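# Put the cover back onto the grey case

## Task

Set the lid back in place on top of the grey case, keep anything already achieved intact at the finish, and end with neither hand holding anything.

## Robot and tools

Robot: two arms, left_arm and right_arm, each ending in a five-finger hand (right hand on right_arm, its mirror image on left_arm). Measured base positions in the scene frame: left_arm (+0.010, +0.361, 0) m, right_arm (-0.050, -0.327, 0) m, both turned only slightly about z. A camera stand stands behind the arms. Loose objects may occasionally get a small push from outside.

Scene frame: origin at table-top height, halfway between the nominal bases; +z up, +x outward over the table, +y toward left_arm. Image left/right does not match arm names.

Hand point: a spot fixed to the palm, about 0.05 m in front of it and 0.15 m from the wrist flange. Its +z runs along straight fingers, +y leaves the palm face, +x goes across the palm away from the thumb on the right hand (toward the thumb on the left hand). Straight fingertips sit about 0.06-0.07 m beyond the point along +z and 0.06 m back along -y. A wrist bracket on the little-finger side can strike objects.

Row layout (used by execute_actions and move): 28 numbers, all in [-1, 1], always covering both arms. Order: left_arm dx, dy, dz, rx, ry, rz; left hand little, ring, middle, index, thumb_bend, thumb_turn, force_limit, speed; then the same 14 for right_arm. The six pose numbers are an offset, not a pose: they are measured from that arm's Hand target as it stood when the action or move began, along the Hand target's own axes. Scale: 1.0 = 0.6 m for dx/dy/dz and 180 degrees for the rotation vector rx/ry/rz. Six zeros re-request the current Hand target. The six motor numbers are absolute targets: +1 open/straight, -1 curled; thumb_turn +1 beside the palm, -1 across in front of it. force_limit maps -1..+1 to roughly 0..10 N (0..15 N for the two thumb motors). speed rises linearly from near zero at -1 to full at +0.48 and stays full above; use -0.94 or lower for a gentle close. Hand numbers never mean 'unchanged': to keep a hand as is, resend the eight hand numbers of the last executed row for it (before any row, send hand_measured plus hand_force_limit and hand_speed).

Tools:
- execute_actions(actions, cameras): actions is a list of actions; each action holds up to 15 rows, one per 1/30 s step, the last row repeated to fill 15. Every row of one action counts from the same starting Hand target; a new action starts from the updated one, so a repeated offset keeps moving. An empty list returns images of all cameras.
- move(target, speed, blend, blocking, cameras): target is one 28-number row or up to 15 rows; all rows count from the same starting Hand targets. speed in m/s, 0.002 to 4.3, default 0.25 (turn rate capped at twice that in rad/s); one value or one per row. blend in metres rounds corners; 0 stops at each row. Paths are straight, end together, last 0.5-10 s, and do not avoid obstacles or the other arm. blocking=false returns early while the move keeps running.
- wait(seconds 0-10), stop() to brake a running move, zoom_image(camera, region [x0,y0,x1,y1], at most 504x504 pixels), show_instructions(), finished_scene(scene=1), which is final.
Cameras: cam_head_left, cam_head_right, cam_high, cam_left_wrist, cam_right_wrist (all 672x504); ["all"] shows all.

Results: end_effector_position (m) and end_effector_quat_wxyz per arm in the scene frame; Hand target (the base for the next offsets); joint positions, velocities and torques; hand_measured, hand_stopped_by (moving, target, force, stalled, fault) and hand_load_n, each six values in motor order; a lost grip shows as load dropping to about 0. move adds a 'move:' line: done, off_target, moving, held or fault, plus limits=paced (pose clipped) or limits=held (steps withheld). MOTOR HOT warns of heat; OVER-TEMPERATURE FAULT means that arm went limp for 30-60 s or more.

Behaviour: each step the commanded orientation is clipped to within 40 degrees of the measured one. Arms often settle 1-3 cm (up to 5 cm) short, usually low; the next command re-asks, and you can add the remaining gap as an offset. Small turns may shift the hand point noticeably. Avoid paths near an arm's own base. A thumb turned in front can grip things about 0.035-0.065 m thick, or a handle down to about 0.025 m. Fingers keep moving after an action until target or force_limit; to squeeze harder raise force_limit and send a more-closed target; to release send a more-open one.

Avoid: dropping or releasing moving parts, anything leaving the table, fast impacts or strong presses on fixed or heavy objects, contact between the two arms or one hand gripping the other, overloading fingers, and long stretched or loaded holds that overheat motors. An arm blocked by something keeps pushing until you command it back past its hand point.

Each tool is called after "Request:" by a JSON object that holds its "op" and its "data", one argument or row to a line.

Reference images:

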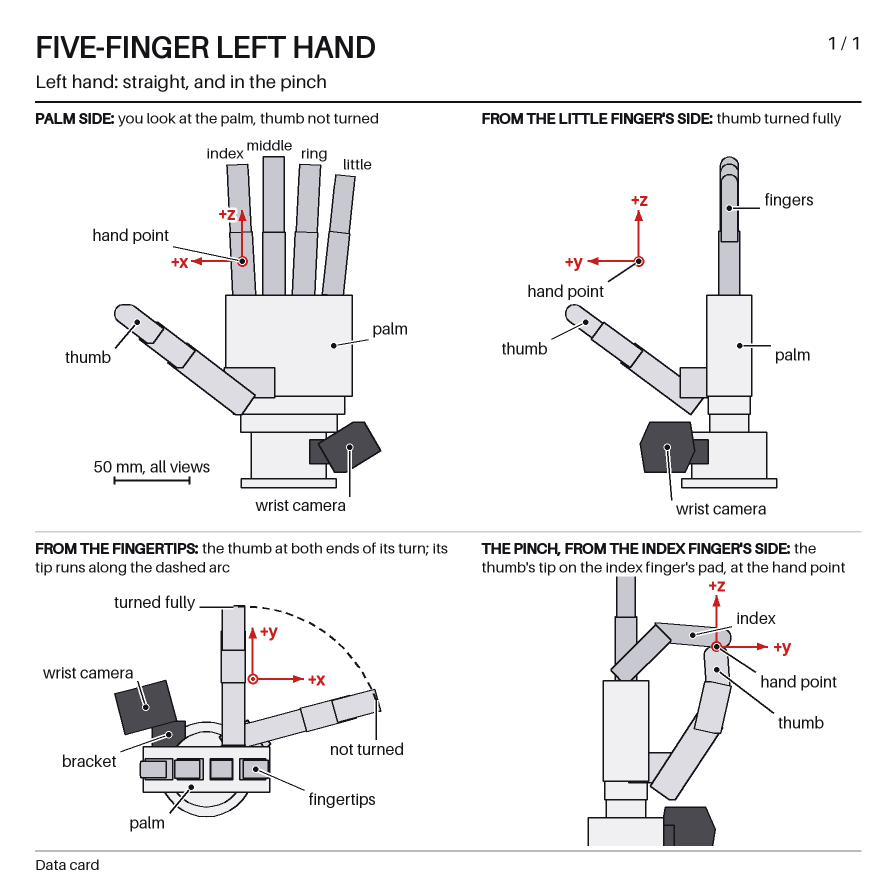

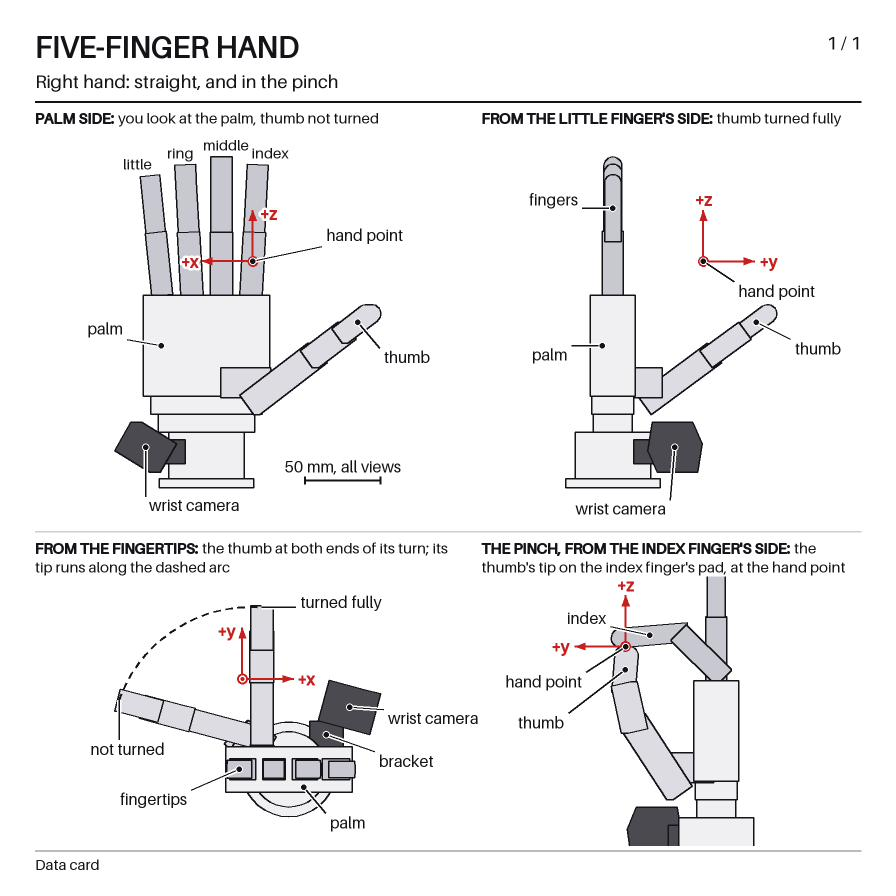

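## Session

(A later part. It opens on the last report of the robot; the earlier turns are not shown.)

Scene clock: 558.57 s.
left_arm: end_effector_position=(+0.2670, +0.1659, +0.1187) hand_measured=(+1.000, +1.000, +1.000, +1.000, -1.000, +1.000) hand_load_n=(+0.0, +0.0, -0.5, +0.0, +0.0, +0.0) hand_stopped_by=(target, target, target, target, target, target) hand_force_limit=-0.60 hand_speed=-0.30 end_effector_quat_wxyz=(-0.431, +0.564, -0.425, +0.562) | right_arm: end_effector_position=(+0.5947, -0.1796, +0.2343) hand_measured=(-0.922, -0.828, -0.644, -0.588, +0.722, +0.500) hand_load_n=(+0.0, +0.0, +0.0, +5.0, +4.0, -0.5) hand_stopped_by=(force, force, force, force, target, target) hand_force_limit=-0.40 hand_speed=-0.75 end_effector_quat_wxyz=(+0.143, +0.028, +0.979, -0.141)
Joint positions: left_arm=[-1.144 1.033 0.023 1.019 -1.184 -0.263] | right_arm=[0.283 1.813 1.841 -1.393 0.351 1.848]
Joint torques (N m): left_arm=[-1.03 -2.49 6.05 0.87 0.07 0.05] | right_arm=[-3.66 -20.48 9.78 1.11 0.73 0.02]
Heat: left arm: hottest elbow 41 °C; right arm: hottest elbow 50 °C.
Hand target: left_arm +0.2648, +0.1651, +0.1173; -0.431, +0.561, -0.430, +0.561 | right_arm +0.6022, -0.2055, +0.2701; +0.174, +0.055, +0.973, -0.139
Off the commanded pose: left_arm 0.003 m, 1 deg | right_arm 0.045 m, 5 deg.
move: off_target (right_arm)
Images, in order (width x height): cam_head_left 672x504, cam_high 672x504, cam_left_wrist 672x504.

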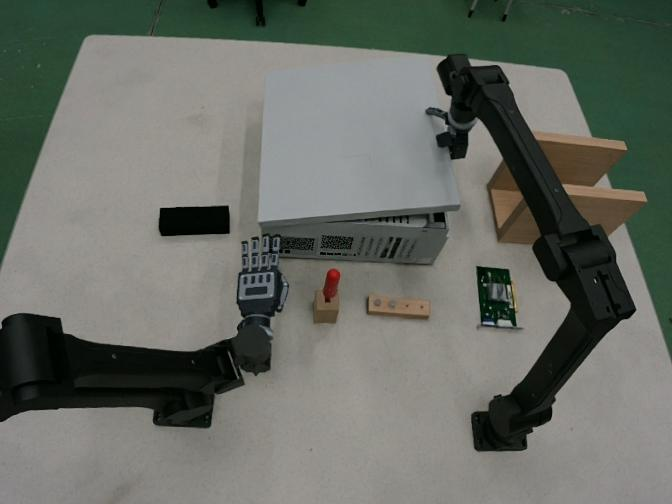

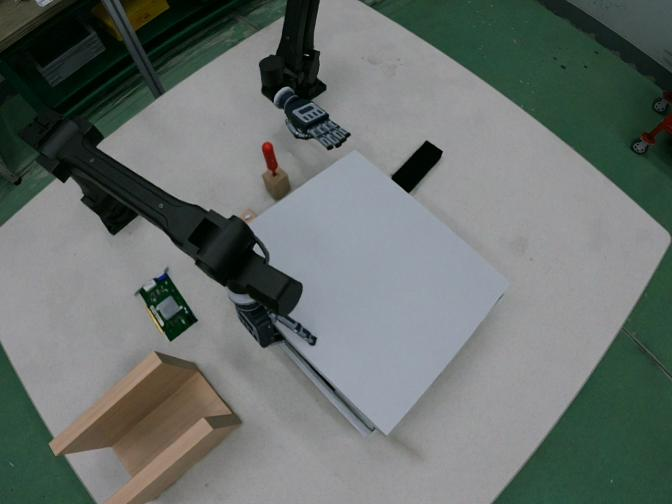

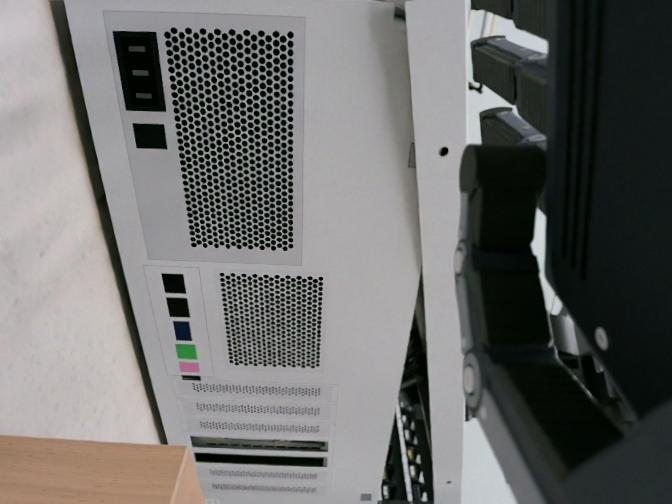

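Request:
{"op": "move", "data": {
  "target": [
    [-0.0086,0.0322,0.0,0,0,0,1,1,1,1,-1,1,-0.6,-0.3,0,0,0,0,0,0,-0.95,-0.95,-0.95,-0.9,0.72,0.5,-0.4,-0.75],
    [-0.0086,0.0322,0.0417,0,0,0,1,1,1,1,-1,1,-0.6,-0.3,0,0,0,0,0,0,-0.95,-0.95,-0.95,-0.9,0.72,0.5,-0.4,-0.75]
  ],
  "speed": 0.06,
  "cameras": ["cam_head_left", "cam_high", "cam_left_wrist"]
}}

Request:
{"op": "zoom_image", "data": {
  "camera": "cam_head_left",
  "region": [220, 160, 320, 260]
}}

Request:
{"op": "zoom_image", "data": {
  "camera": "cam_left_wrist",
  "region": [320, 0, 560, 240]
}}

Scene clock: 564.83 s.
left_arm: end_effector_position=(+0.2829, +0.1722, +0.0887) hand_measured=(+1.000, +1.000, +1.000, +1.000, -1.000, +1.000) hand_load_n=(+0.0, +0.0, +0.0, -0.5, +0.0, +0.0) hand_stopped_by=(target, target, target, target, target, target) hand_force_limit=-0.60 hand_speed=-0.30 end_effector_quat_wxyz=(-0.431, +0.561, -0.442, +0.552) | right_arm: end_effector_position=(+0.5947, -0.1796, +0.2343) hand_measured=(-0.922, -0.828, -0.644, -0.588, +0.722, +0.500) hand_load_n=(+0.5, +0.0, +0.0, +5.0, +4.5, -0.5) hand_stopped_by=(force, force, force, force, target, target) hand_force_limit=-0.40 hand_speed=-0.75 end_effector_quat_wxyz=(+0.143, +0.028, +0.979, -0.141)
Joint positions: left_arm=[-1.028 1.298 0.007 1.252 -1.056 -0.273] | right_arm=[0.283 1.813 1.841 -1.393 0.351 1.848]
Joint torques (N m): left_arm=[0.15 -2.67 5.89 2.37 0.27 0.11] | right_arm=[-3.66 -20.48 9.78 1.13 0.73 0.03]
Heat: left arm: hottest elbow 41 °C; right arm: hottest elbow 49 °C.
Hand target: left_arm +0.2898, +0.1652, +0.0972; -0.431, +0.561, -0.430, +0.560 | right_arm +0.6022, -0.2055, +0.2701; +0.174, +0.055, +0.973, -0.139
Off the commanded pose: left_arm 0.013 m, 2 deg | right_arm 0.045 m, 5 deg.
move: off_target (left_arm, right_arm)
Images, in order (width x height): cam_head_left 672x504, cam_high 672x504, cam_left_wrist 672x504.

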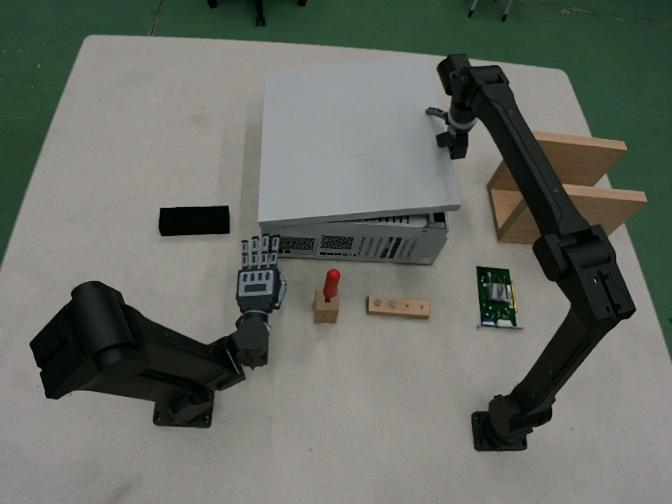

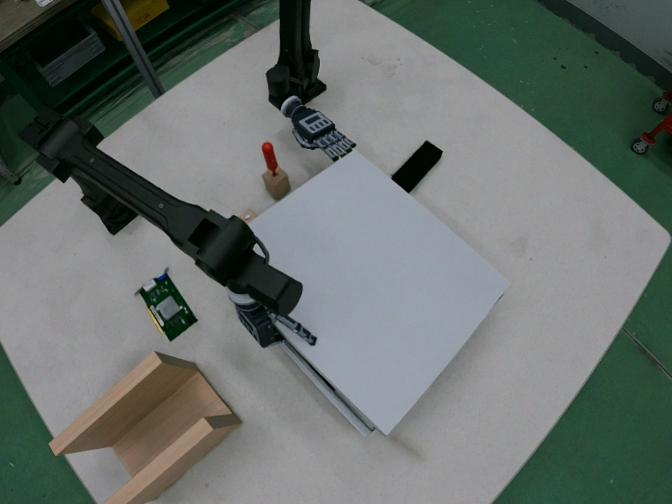

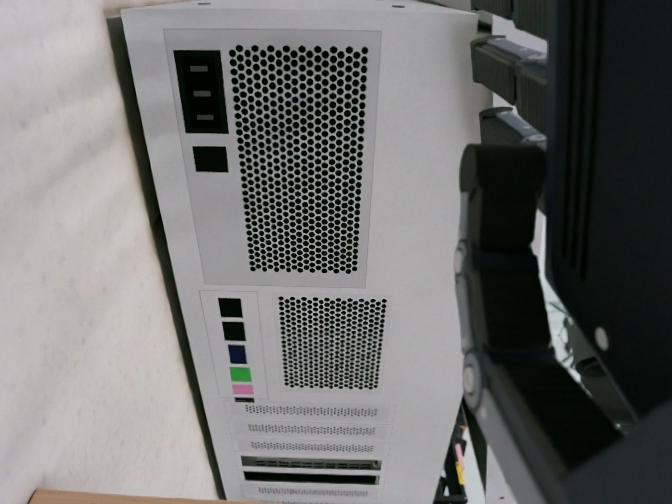

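Scaled by 5.040 from the camera's 672x504 image, which has a finer 960x720 frame.

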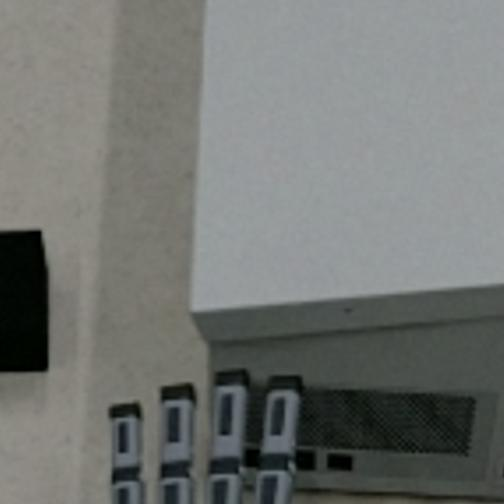

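Scaled by 2.100 from the camera's 672x504 image, which has a finer 960x720 frame.

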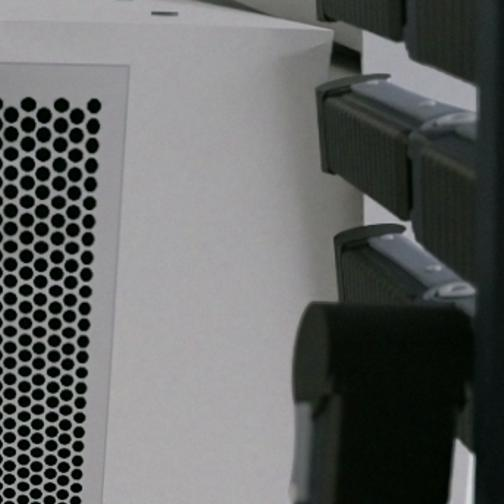

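Request:
{"op": "move", "data": {
  "target": [
    [0.0065,-0.0242,-0.0167,0,0,0,1,1,1,1,-1,1,-0.6,-0.3,0,0,0,0,0,0,-0.95,-0.95,-0.95,-0.9,0.72,0.5,-0.4,-0.75],
    [0.0065,-0.0242,0.025,0,0,0,1,1,1,1,-1,1,-0.6,-0.3,0,0,0,0,0,0,-0.95,-0.95,-0.95,-0.9,0.72,0.5,-0.4,-0.75]
  ],
  "speed": 0.06,
  "cameras": ["cam_head_left", "cam_high", "cam_left_wrist"]
}}

Request:
{"op": "zoom_image", "data": {
  "camera": "cam_head_left",
  "region": [220, 160, 320, 260]
}}

Request:
{"op": "zoom_image", "data": {
  "camera": "cam_left_wrist",
  "region": [320, 0, 560, 240]
}}

Scene clock: 567.37 s.
left_arm: end_effector_position=(+0.2958, +0.1739, +0.1035) hand_measured=(+1.000, +1.000, +1.000, +1.000, -1.000, +1.000) hand_load_n=(+0.0, +0.0, +0.0, +0.0, +0.0, +0.0) hand_stopped_by=(target, target, target, target, target, target) hand_force_limit=-0.60 hand_speed=-0.30 end_effector_quat_wxyz=(-0.434, +0.558, -0.442, +0.553) | right_arm: end_effector_position=(+0.5947, -0.1796, +0.2343) hand_measured=(-0.922, -0.828, -0.644, -0.588, +0.722, +0.500) hand_load_n=(+0.0, +0.0, +0.0, +5.0, +4.0, +0.0) hand_stopped_by=(force, force, force, force, target, target) hand_force_limit=-0.40 hand_speed=-0.75 end_effector_quat_wxyz=(+0.143, +0.028, +0.979, -0.141)
Joint positions: left_arm=[-0.96 1.163 0.03 1.11 -0.988 -0.255] | right_arm=[0.283 1.813 1.841 -1.393 0.351 1.848]
Joint torques (N m): left_arm=[0.03 -1.85 8.08 1.92 0.35 -0.05] | right_arm=[-3.72 -20.54 9.78 1.11 0.73 0.03]
Heat: left arm: hottest elbow 41 °C; right arm: hottest elbow 49 °C.
Hand target: left_arm +0.3048, +0.1650, +0.1124; -0.431, +0.561, -0.430, +0.561 | right_arm +0.6022, -0.2054, +0.2701; +0.174, +0.055, +0.973, -0.139
Off the commanded pose: left_arm 0.015 m, 2 deg | right_arm 0.045 m, 5 deg.
move: off_target (left_arm, right_arm)
Images, in order (width x height): cam_head_left 672x504, cam_high 672x504, cam_left_wrist 672x504.

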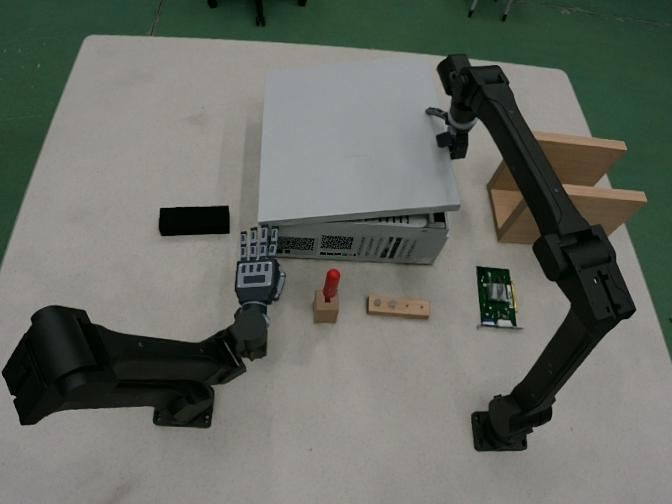

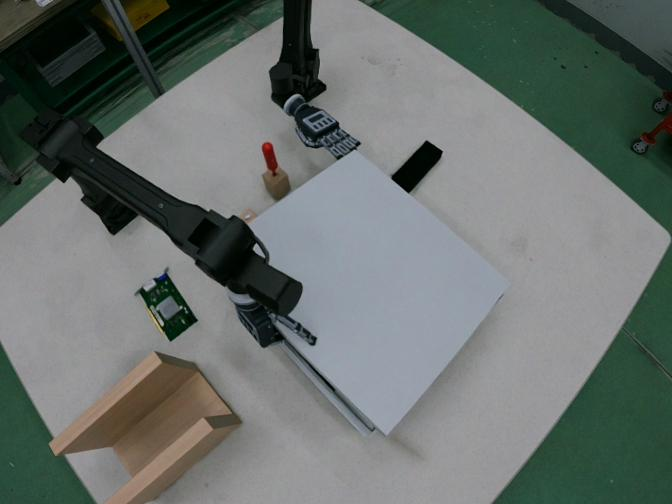

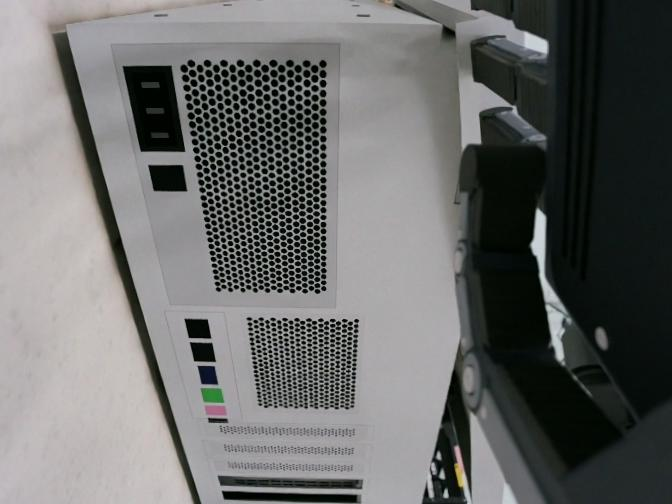

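Scaled by 5.040 from the camera's 672x504 image, which has a finer 960x720 frame.

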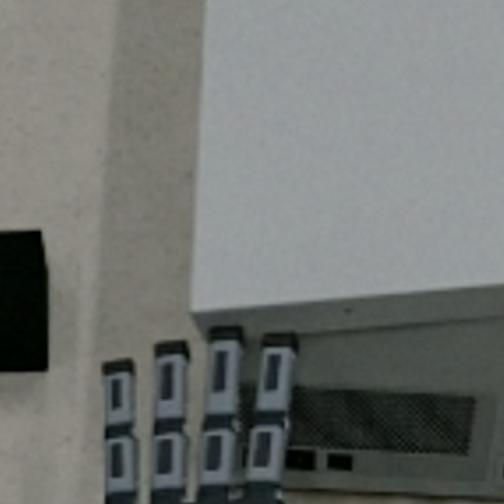

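Scaled by 2.100 from the camera's 672x504 image, which has a finer 960x720 frame.

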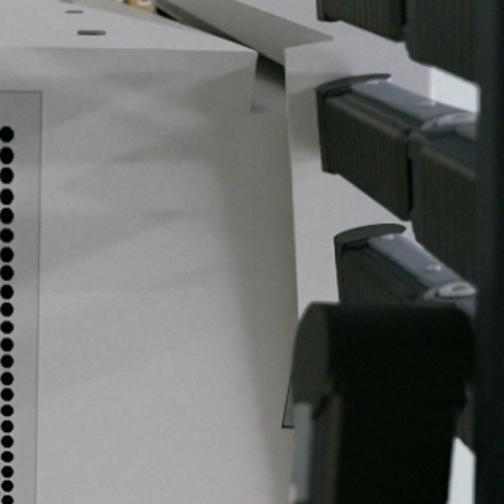

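Request:
{"op": "move", "data": {
  "target": [
    [0.0026,-0.0097,0.0417,0,0,0,1,1,1,1,-1,1,-0.6,-0.3,0,0,0,0,0,0,-0.95,-0.95,-0.95,-0.9,0.72,0.5,-0.4,-0.75]
  ],
  "speed": 0.05,
  "cameras": ["cam_head_left", "cam_high", "cam_left_wrist"]
}}

Request:
{"op": "zoom_image", "data": {
  "camera": "cam_head_left",
  "region": [220, 160, 320, 260]
}}

Request:
{"op": "zoom_image", "data": {
  "camera": "cam_left_wrist",
  "region": [320, 0, 560, 240]
}}

Request:
{"op": "zoom_image", "data": {
  "camera": "cam_high",
  "region": [350, 270, 530, 450]
}}

Scene clock: 569.07 s.
left_arm: end_effector_position=(+0.3019, +0.1744, +0.1043) hand_measured=(+1.000, +1.000, +1.000, +1.000, -1.000, +1.000) hand_load_n=(+0.0, -0.5, +1.0, +0.0, +0.0, +0.0) hand_stopped_by=(target, target, target, target, target, target) hand_force_limit=-0.60 hand_speed=-0.30 end_effector_quat_wxyz=(-0.425, +0.552, -0.448, +0.560) | right_arm: end_effector_position=(+0.5928, -0.1870, +0.2361) hand_measured=(-0.922, -0.828, -0.644, -0.588, +0.720, +0.500) hand_load_n=(+0.0, +1.5, +0.0, +2.0, +0.5, +0.0) hand_stopped_by=(force, force, force, force, target, target) hand_force_limit=-0.40 hand_speed=-0.75 end_effector_quat_wxyz=(+0.142, +0.032, +0.979, -0.142)
Joint positions: left_arm=[-0.902 1.157 0.028 1.11 -0.902 -0.255] | right_arm=[0.273 1.804 1.833 -1.394 0.351 1.844]
Joint torques (N m): left_arm=[3.66 -1.67 11.11 0.53 1.02 -0.07] | right_arm=[-2.9 -19.6 10.44 1.17 0.7 0.06]
Heat: left arm: hottest elbow 41 °C; right arm: hottest elbow 49 °C.
Hand target: left_arm +0.3299, +0.1651, +0.1183; -0.431, +0.561, -0.430, +0.561 | right_arm +0.6022, -0.2055, +0.2701; +0.174, +0.055, +0.973, -0.139
Off the commanded pose: left_arm 0.033 m, 2 deg | right_arm 0.040 m, 5 deg.
move: off_target (left_arm, right_arm)
Images, in order (width x height): cam_head_left 672x504, cam_high 672x504, cam_left_wrist 672x504.

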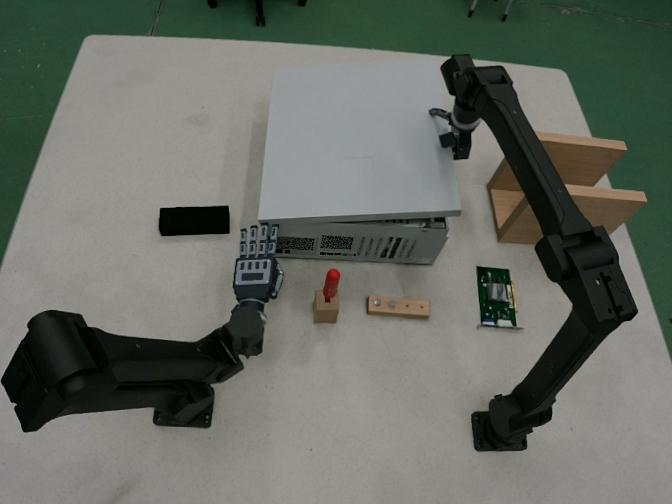

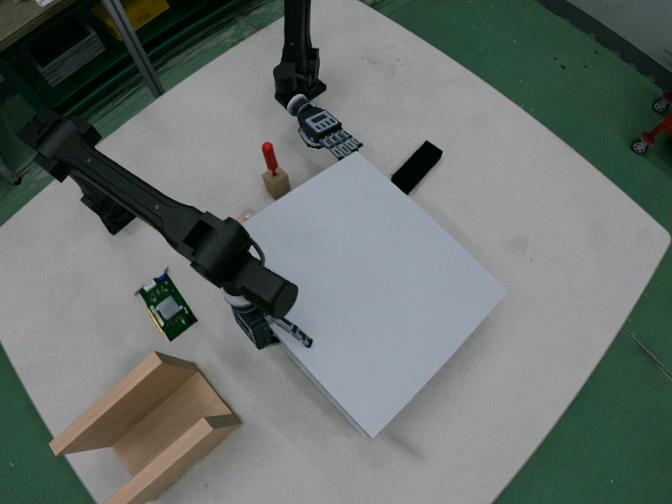

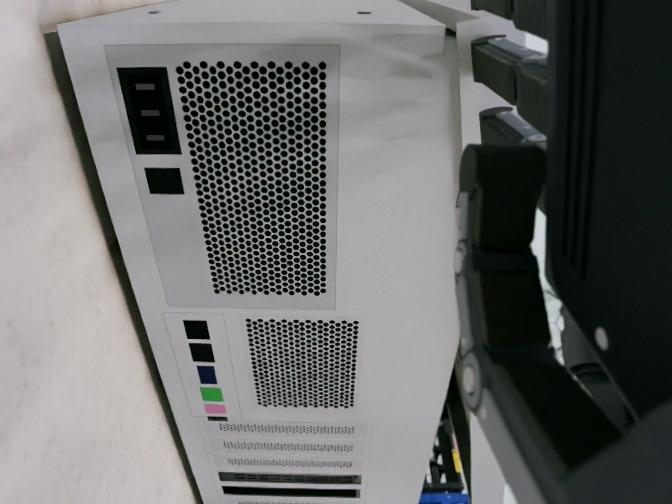

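Scaled by 5.040 from the camera's 672x504 image, which has a finer 960x720 frame.

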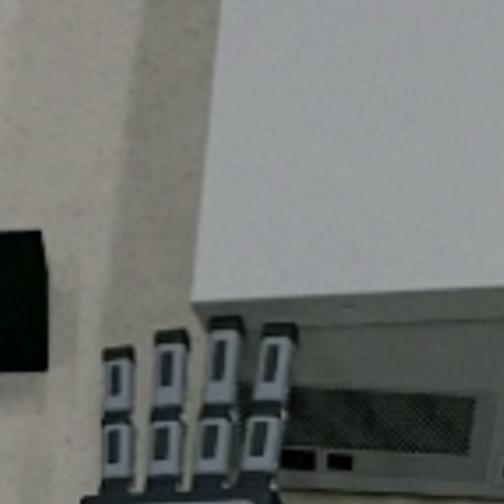

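Scaled by 2.100 from the camera's 672x504 image, which has a finer 960x720 frame.

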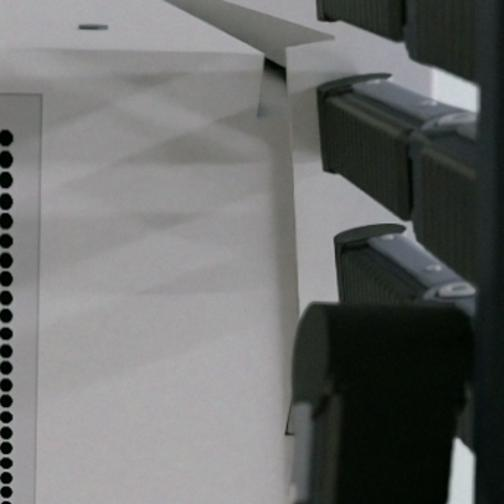

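Scaled by 2.800 from the camera's 672x504 image, which has a finer 960x720 frame.

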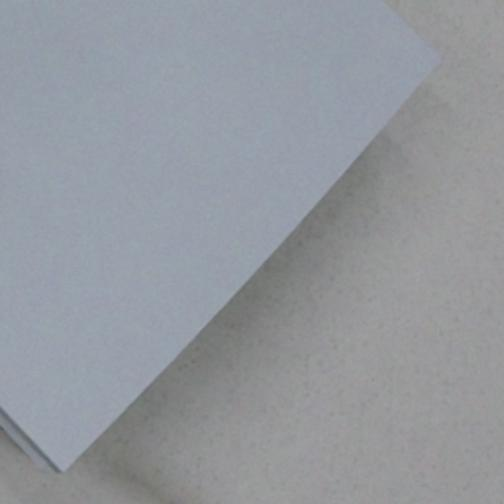

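Request:
{"op": "move", "data": {
  "target": [
    [0.0,0.0,-0.0833,0,0,0,1,1,1,1,-1,1,-0.6,-0.3,0,0,0,0,0,0,-0.95,-0.95,-0.95,-0.9,0.72,0.5,-0.4,-0.75]
  ],
  "speed": 0.06,
  "cameras": ["cam_head_left", "cam_high", "cam_left_wrist"]
}}

Request:
{"op": "zoom_image", "data": {
  "camera": "cam_head_left",
  "region": [220, 160, 320, 260]
}}

Request:
{"op": "zoom_image", "data": {
  "camera": "cam_head_left",
  "region": [240, 40, 340, 120]
}}

Request:
{"op": "zoom_image", "data": {
  "camera": "cam_head_left",
  "region": [390, 40, 490, 240]
}}

Request:
{"op": "zoom_image", "data": {
  "camera": "cam_high",
  "region": [350, 270, 530, 450]
}}

Request:
{"op": "zoom_image", "data": {
  "camera": "cam_left_wrist",
  "region": [320, 0, 560, 240]
}}

Scene clock: 571.57 s.
left_arm: end_effector_position=(+0.2810, +0.1680, +0.1172) hand_measured=(+1.000, +1.000, +1.000, +1.000, -1.000, +1.000) hand_load_n=(+0.0, +0.0, -0.5, +0.0, +0.0, +0.0) hand_stopped_by=(target, target, target, target, target, target) hand_force_limit=-0.60 hand_speed=-0.30 end_effector_quat_wxyz=(-0.434, +0.561, -0.429, +0.559) | right_arm: end_effector_position=(+0.5928, -0.1870, +0.2361) hand_measured=(-0.922, -0.828, -0.644, -0.588, +0.720, +0.500) hand_load_n=(+0.0, +1.5, +0.0, +1.5, +1.0, -0.5) hand_stopped_by=(force, force, force, force, target, target) hand_force_limit=-0.40 hand_speed=-0.75 end_effector_quat_wxyz=(+0.142, +0.032, +0.979, -0.142)
Joint positions: left_arm=[-1.062 1.064 0.033 1.035 -1.101 -0.255] | right_arm=[0.273 1.804 1.833 -1.394 0.351 1.844]
Joint torques (N m): left_arm=[-0.85 -2.96 6.56 0.99 0.04 0.01] | right_arm=[-2.9 -19.66 10.45 1.16 0.69 0.05]
Heat: left arm: hottest elbow 41 °C; right arm: hottest elbow 49 °C.
Hand target: left_arm +0.2798, +0.1651, +0.1183; -0.431, +0.561, -0.430, +0.561 | right_arm +0.6022, -0.2055, +0.2701; +0.174, +0.055, +0.973, -0.139
Off the commanded pose: left_arm 0.003 m, 0 deg | right_arm 0.040 m, 5 deg.
move: off_target (right_arm)
Images, in order (width x height): cam_head_left 672x504, cam_high 672x504, cam_left_wrist 672x504.

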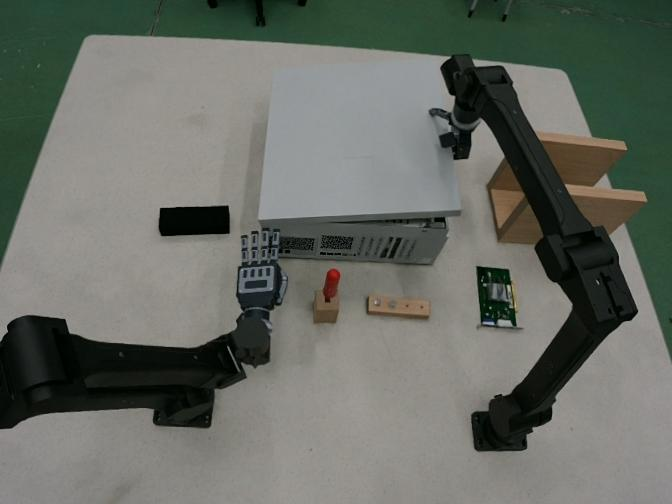

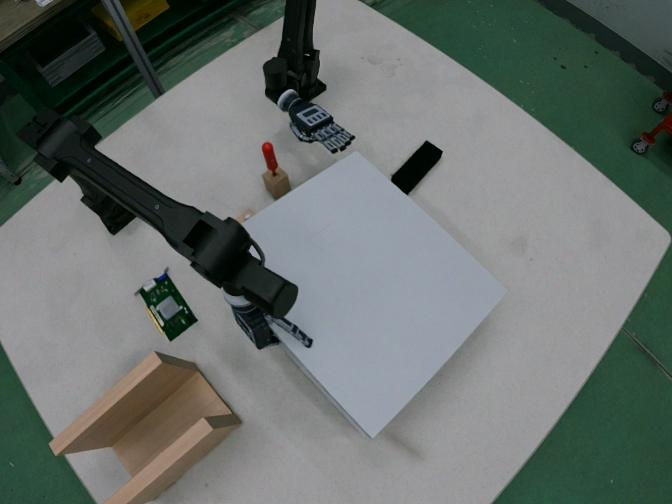

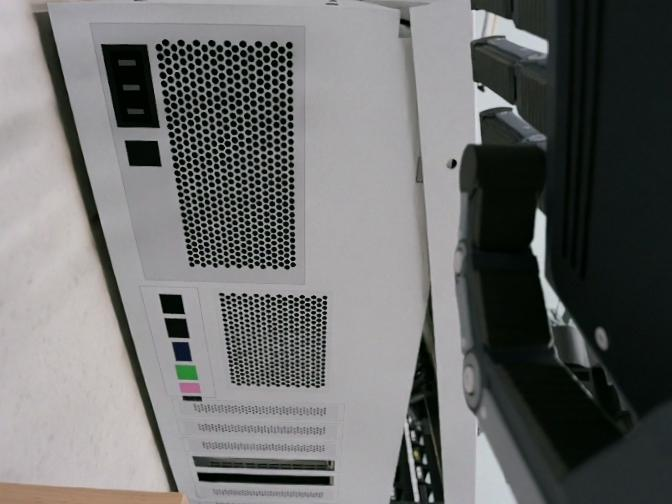

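Scaled by 5.040 from the camera's 672x504 image, which has a finer 960x720 frame.

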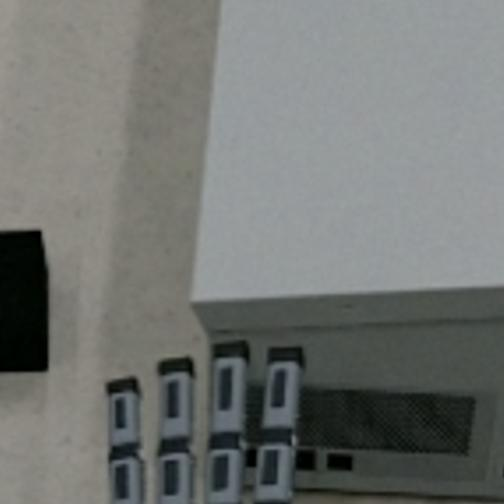

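Scaled by 5.040 from the camera's 672x504 image, which has a finer 960x720 frame.

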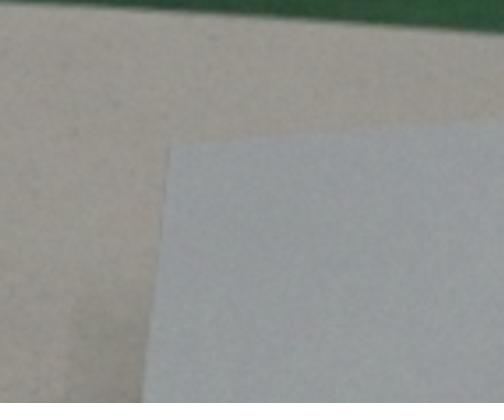

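Scaled by 2.520 from the camera's 672x504 image, which has a finer 960x720 frame.

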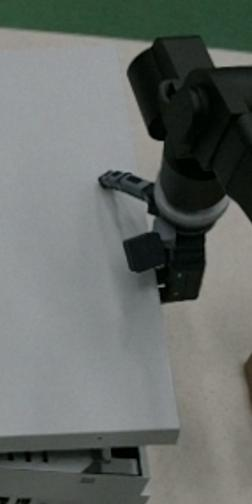

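Scaled by 2.800 from the camera's 672x504 image, which has a finer 960x720 frame.

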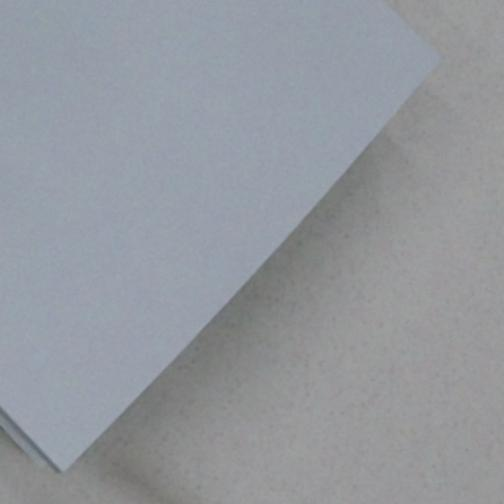

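Scaled by 2.100 from the camera's 672x504 image, which has a finer 960x720 frame.

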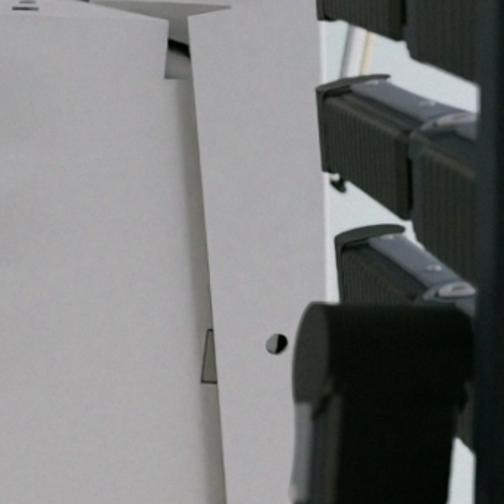

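Request:
{"op": "move", "data": {
  "target": [
    [0.0,0.0,0.0,0,0,0,1,1,1,1,-1,1,-0.6,-0.3,-0.0342,0.0057,0.0118,0,0,0,-0.95,-0.95,-0.95,-0.9,0.72,0.5,-0.4,-0.75]
  ],
  "speed": 0.05,
  "cameras": ["cam_head_left", "cam_high", "cam_left_wrist"]
}}

Request:
{"op": "zoom_image", "data": {
  "camera": "cam_head_left",
  "region": [220, 160, 320, 260]
}}

Request:
{"op": "zoom_image", "data": {
  "camera": "cam_head_left",
  "region": [240, 40, 340, 120]
}}

Request:
{"op": "zoom_image", "data": {
  "camera": "cam_head_left",
  "region": [390, 40, 490, 240]
}}

Request:
{"op": "zoom_image", "data": {
  "camera": "cam_high",
  "region": [350, 270, 530, 450]
}}

Scene clock: 574.77 s.
left_arm: end_effector_position=(+0.2809, +0.1680, +0.1174) hand_measured=(+1.000, +1.000, +1.000, +1.000, -1.000, +1.000) hand_load_n=(+0.0, +0.0, +0.0, +0.0, +0.0, +0.0) hand_stopped_by=(target, target, target, target, target, target) hand_force_limit=-0.60 hand_speed=-0.30 end_effector_quat_wxyz=(-0.434, +0.561, -0.429, +0.560) | right_arm: end_effector_position=(+0.5962, -0.1895, +0.2240) hand_measured=(-0.922, -0.828, -0.644, -0.588, +0.722, +0.500) hand_load_n=(+0.0, +3.5, +0.0, +5.0, +6.5, +1.5) hand_stopped_by=(force, force, force, force, target, target) hand_force_limit=-0.40 hand_speed=-0.75 end_effector_quat_wxyz=(+0.133, +0.028, +0.980, -0.145)
Joint positions: left_arm=[-1.062 1.063 0.033 1.035 -1.101 -0.255] | right_arm=[0.267 1.825 1.837 -1.394 0.35 1.835]
Joint torques (N m): left_arm=[-1.08 -3.08 6.53 0.87 0.07 -0.05] | right_arm=[-3.08 -17.55 15.79 0.43 0.63 0.06]
Heat: left arm: hottest elbow 41 °C; right arm: hottest elbow 49 °C.
Hand target: left_arm +0.2798, +0.1651, +0.1182; -0.431, +0.561, -0.430, +0.561 | right_arm +0.6241, -0.2053, +0.2701; +0.174, +0.055, +0.973, -0.139
Off the commanded pose: left_arm 0.003 m, 0 deg | right_arm 0.056 m, 6 deg.
move: off_target (right_arm)
Images, in order (width x height): cam_head_left 672x504, cam_high 672x504, cam_left_wrist 672x504.

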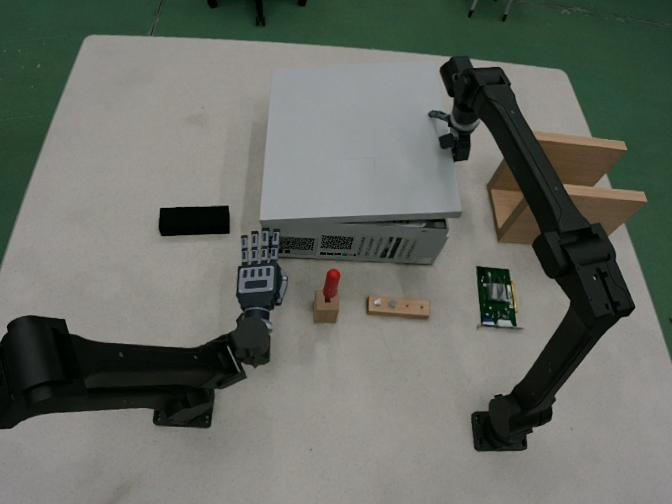

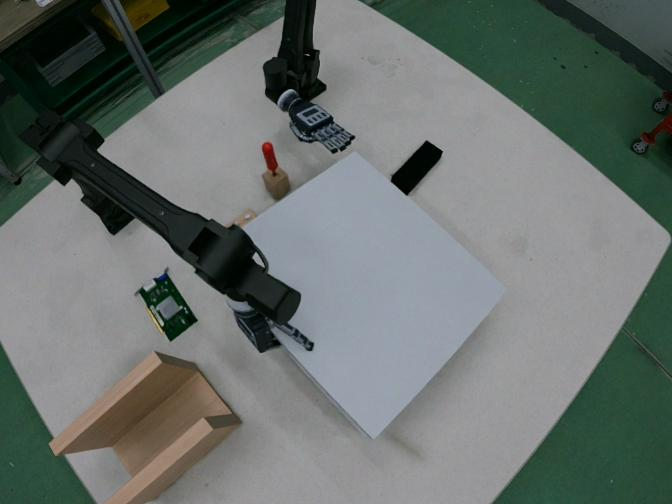

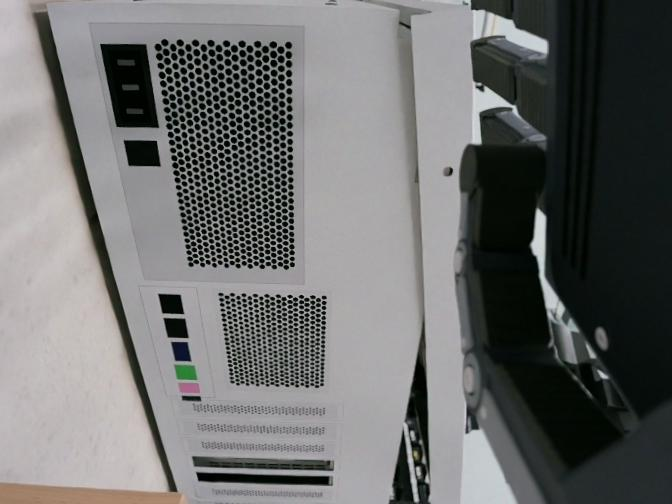

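Scaled by 5.040 from the camera's 672x504 image, which has a finer 960x720 frame.

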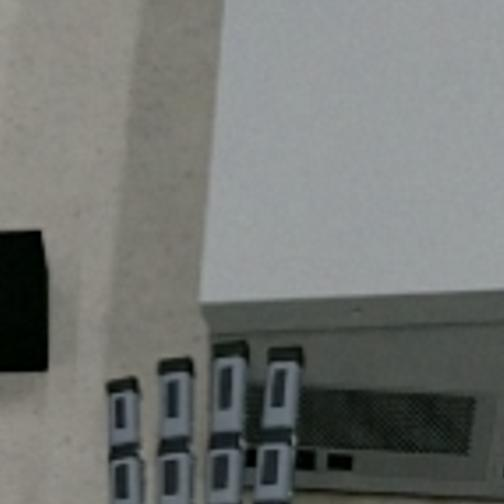

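Scaled by 5.040 from the camera's 672x504 image, which has a finer 960x720 frame.

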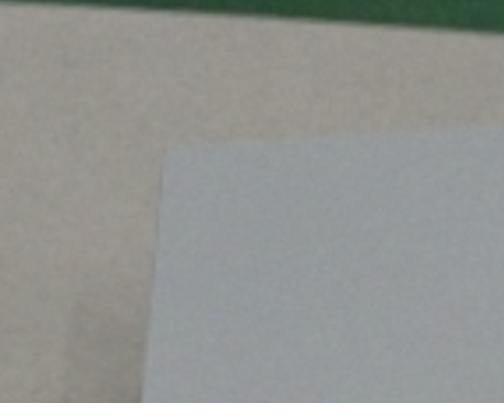

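Scaled by 2.520 from the camera's 672x504 image, which has a finer 960x720 frame.

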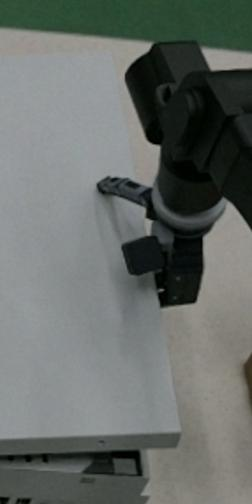

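Scaled by 2.800 from the camera's 672x504 image, which has a finer 960x720 frame.

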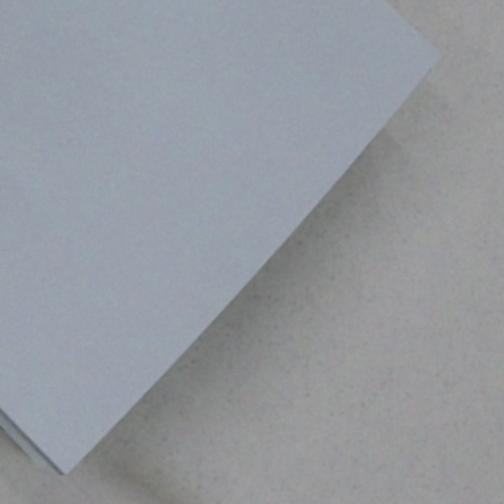

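Request:
{"op": "move", "data": {
  "target": [
    [0.0,0.0,0.0,0,0,0,1,1,1,1,-1,1,-0.6,-0.3,-0.0213,-0.0017,-0.0097,0,0,0,-0.95,-0.95,-0.95,-0.9,0.72,0.5,-0.4,-0.75]
  ],
  "speed": 0.05,
  "cameras": ["cam_head_left", "cam_high", "cam_left_wrist"]
}}

Request:
{"op": "zoom_image", "data": {
  "camera": "cam_head_left",
  "region": [220, 160, 320, 260]
}}

Request:
{"op": "zoom_image", "data": {
  "camera": "cam_head_left",
  "region": [390, 40, 490, 240]
}}

Request:
{"op": "zoom_image", "data": {
  "camera": "cam_high",
  "region": [350, 270, 530, 450]
}}

Request:
{"op": "zoom_image", "data": {
  "camera": "cam_left_wrist",
  "region": [320, 0, 560, 240]
}}

Scene clock: 576.53 s.
left_arm: end_effector_position=(+0.2809, +0.1680, +0.1174) hand_measured=(+1.000, +1.000, +1.000, +1.000, -1.000, +1.000) hand_load_n=(+0.0, +0.0, +0.0, +0.0, +0.0, +0.0) hand_stopped_by=(target, target, target, target, target, target) hand_force_limit=-0.60 hand_speed=-0.30 end_effector_quat_wxyz=(-0.434, +0.561, -0.429, +0.560) | right_arm: end_effector_position=(+0.6016, -0.1856, +0.2302) hand_measured=(-0.922, -0.828, -0.644, -0.588, +0.722, +0.500) hand_load_n=(+0.0, +10.5, +0.5, +3.5, +8.0, +1.0) hand_stopped_by=(force, force, force, force, target, target) hand_force_limit=-0.40 hand_speed=-0.75 end_effector_quat_wxyz=(+0.126, +0.018, +0.981, -0.143)
Joint positions: left_arm=[-1.062 1.063 0.033 1.035 -1.101 -0.255] | right_arm=[0.267 1.853 1.896 -1.434 0.341 1.815]
Joint torques (N m): left_arm=[-0.85 -2.9 6.49 0.73 0.02 -0.05] | right_arm=[-3.43 -17.79 16.38 0.61 0.97 0.21]
Heat: left arm: hottest elbow 41 °C; right arm: hottest elbow 49 °C.
Hand target: left_arm +0.2798, +0.1651, +0.1182; -0.431, +0.561, -0.430, +0.561 | right_arm +0.6341, -0.2055, +0.2800; +0.174, +0.055, +0.973, -0.139
Off the commanded pose: left_arm 0.003 m, 0 deg | right_arm 0.063 m, 7 deg.
move: off_target (right_arm)
Images, in order (width x height): cam_head_left 672x504, cam_high 672x504, cam_left_wrist 672x504.

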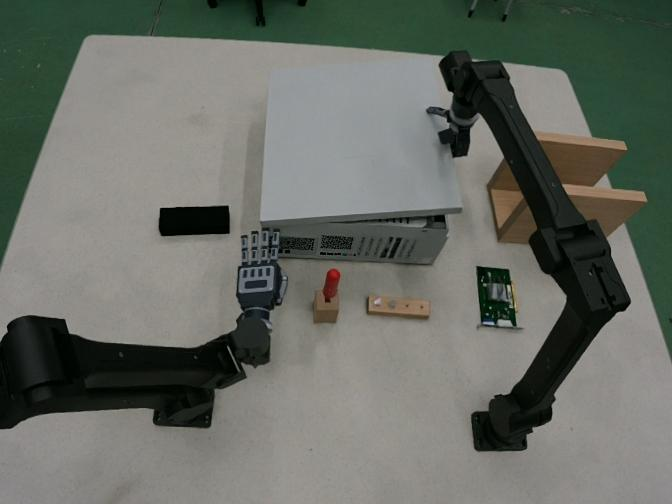

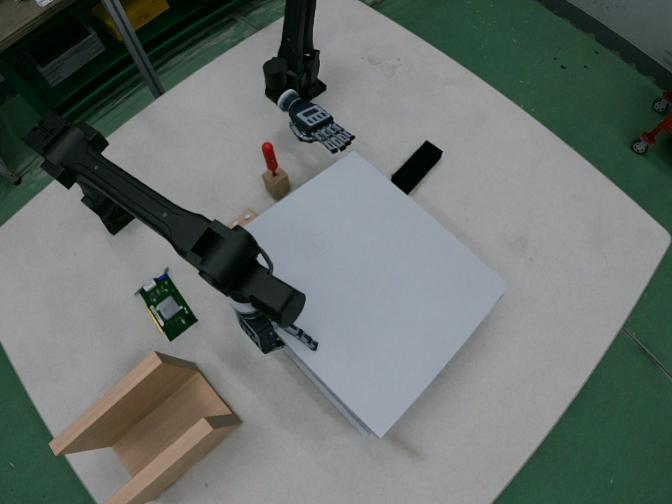

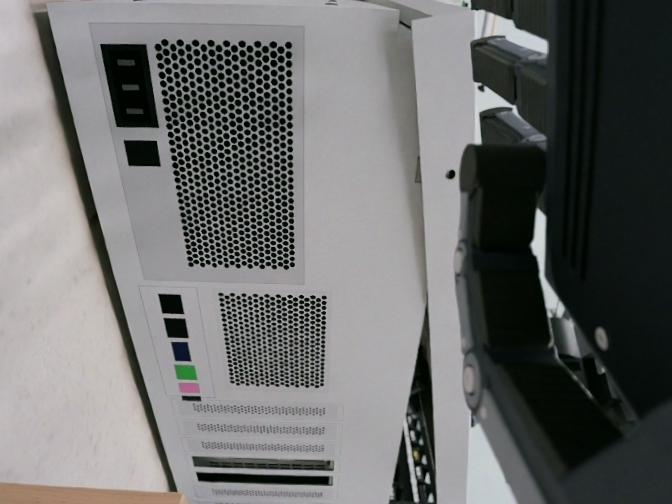

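Scaled by 5.040 from the camera's 672x504 image, which has a finer 960x720 frame.

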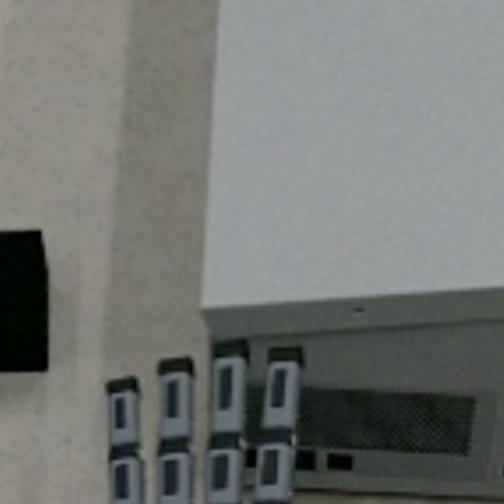

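Scaled by 2.520 from the camera's 672x504 image, which has a finer 960x720 frame.

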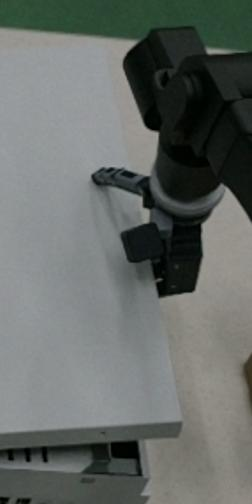

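Scaled by 2.800 from the camera's 672x504 image, which has a finer 960x720 frame.

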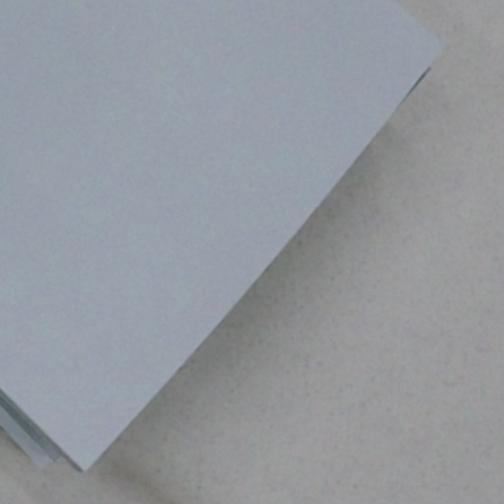

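Scaled by 2.100 from the camera's 672x504 image, which has a finer 960x720 frame.

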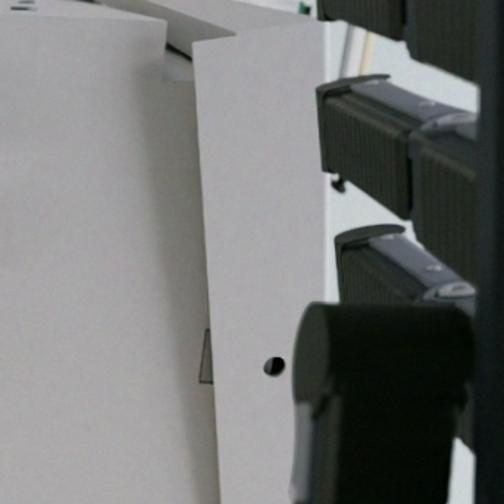

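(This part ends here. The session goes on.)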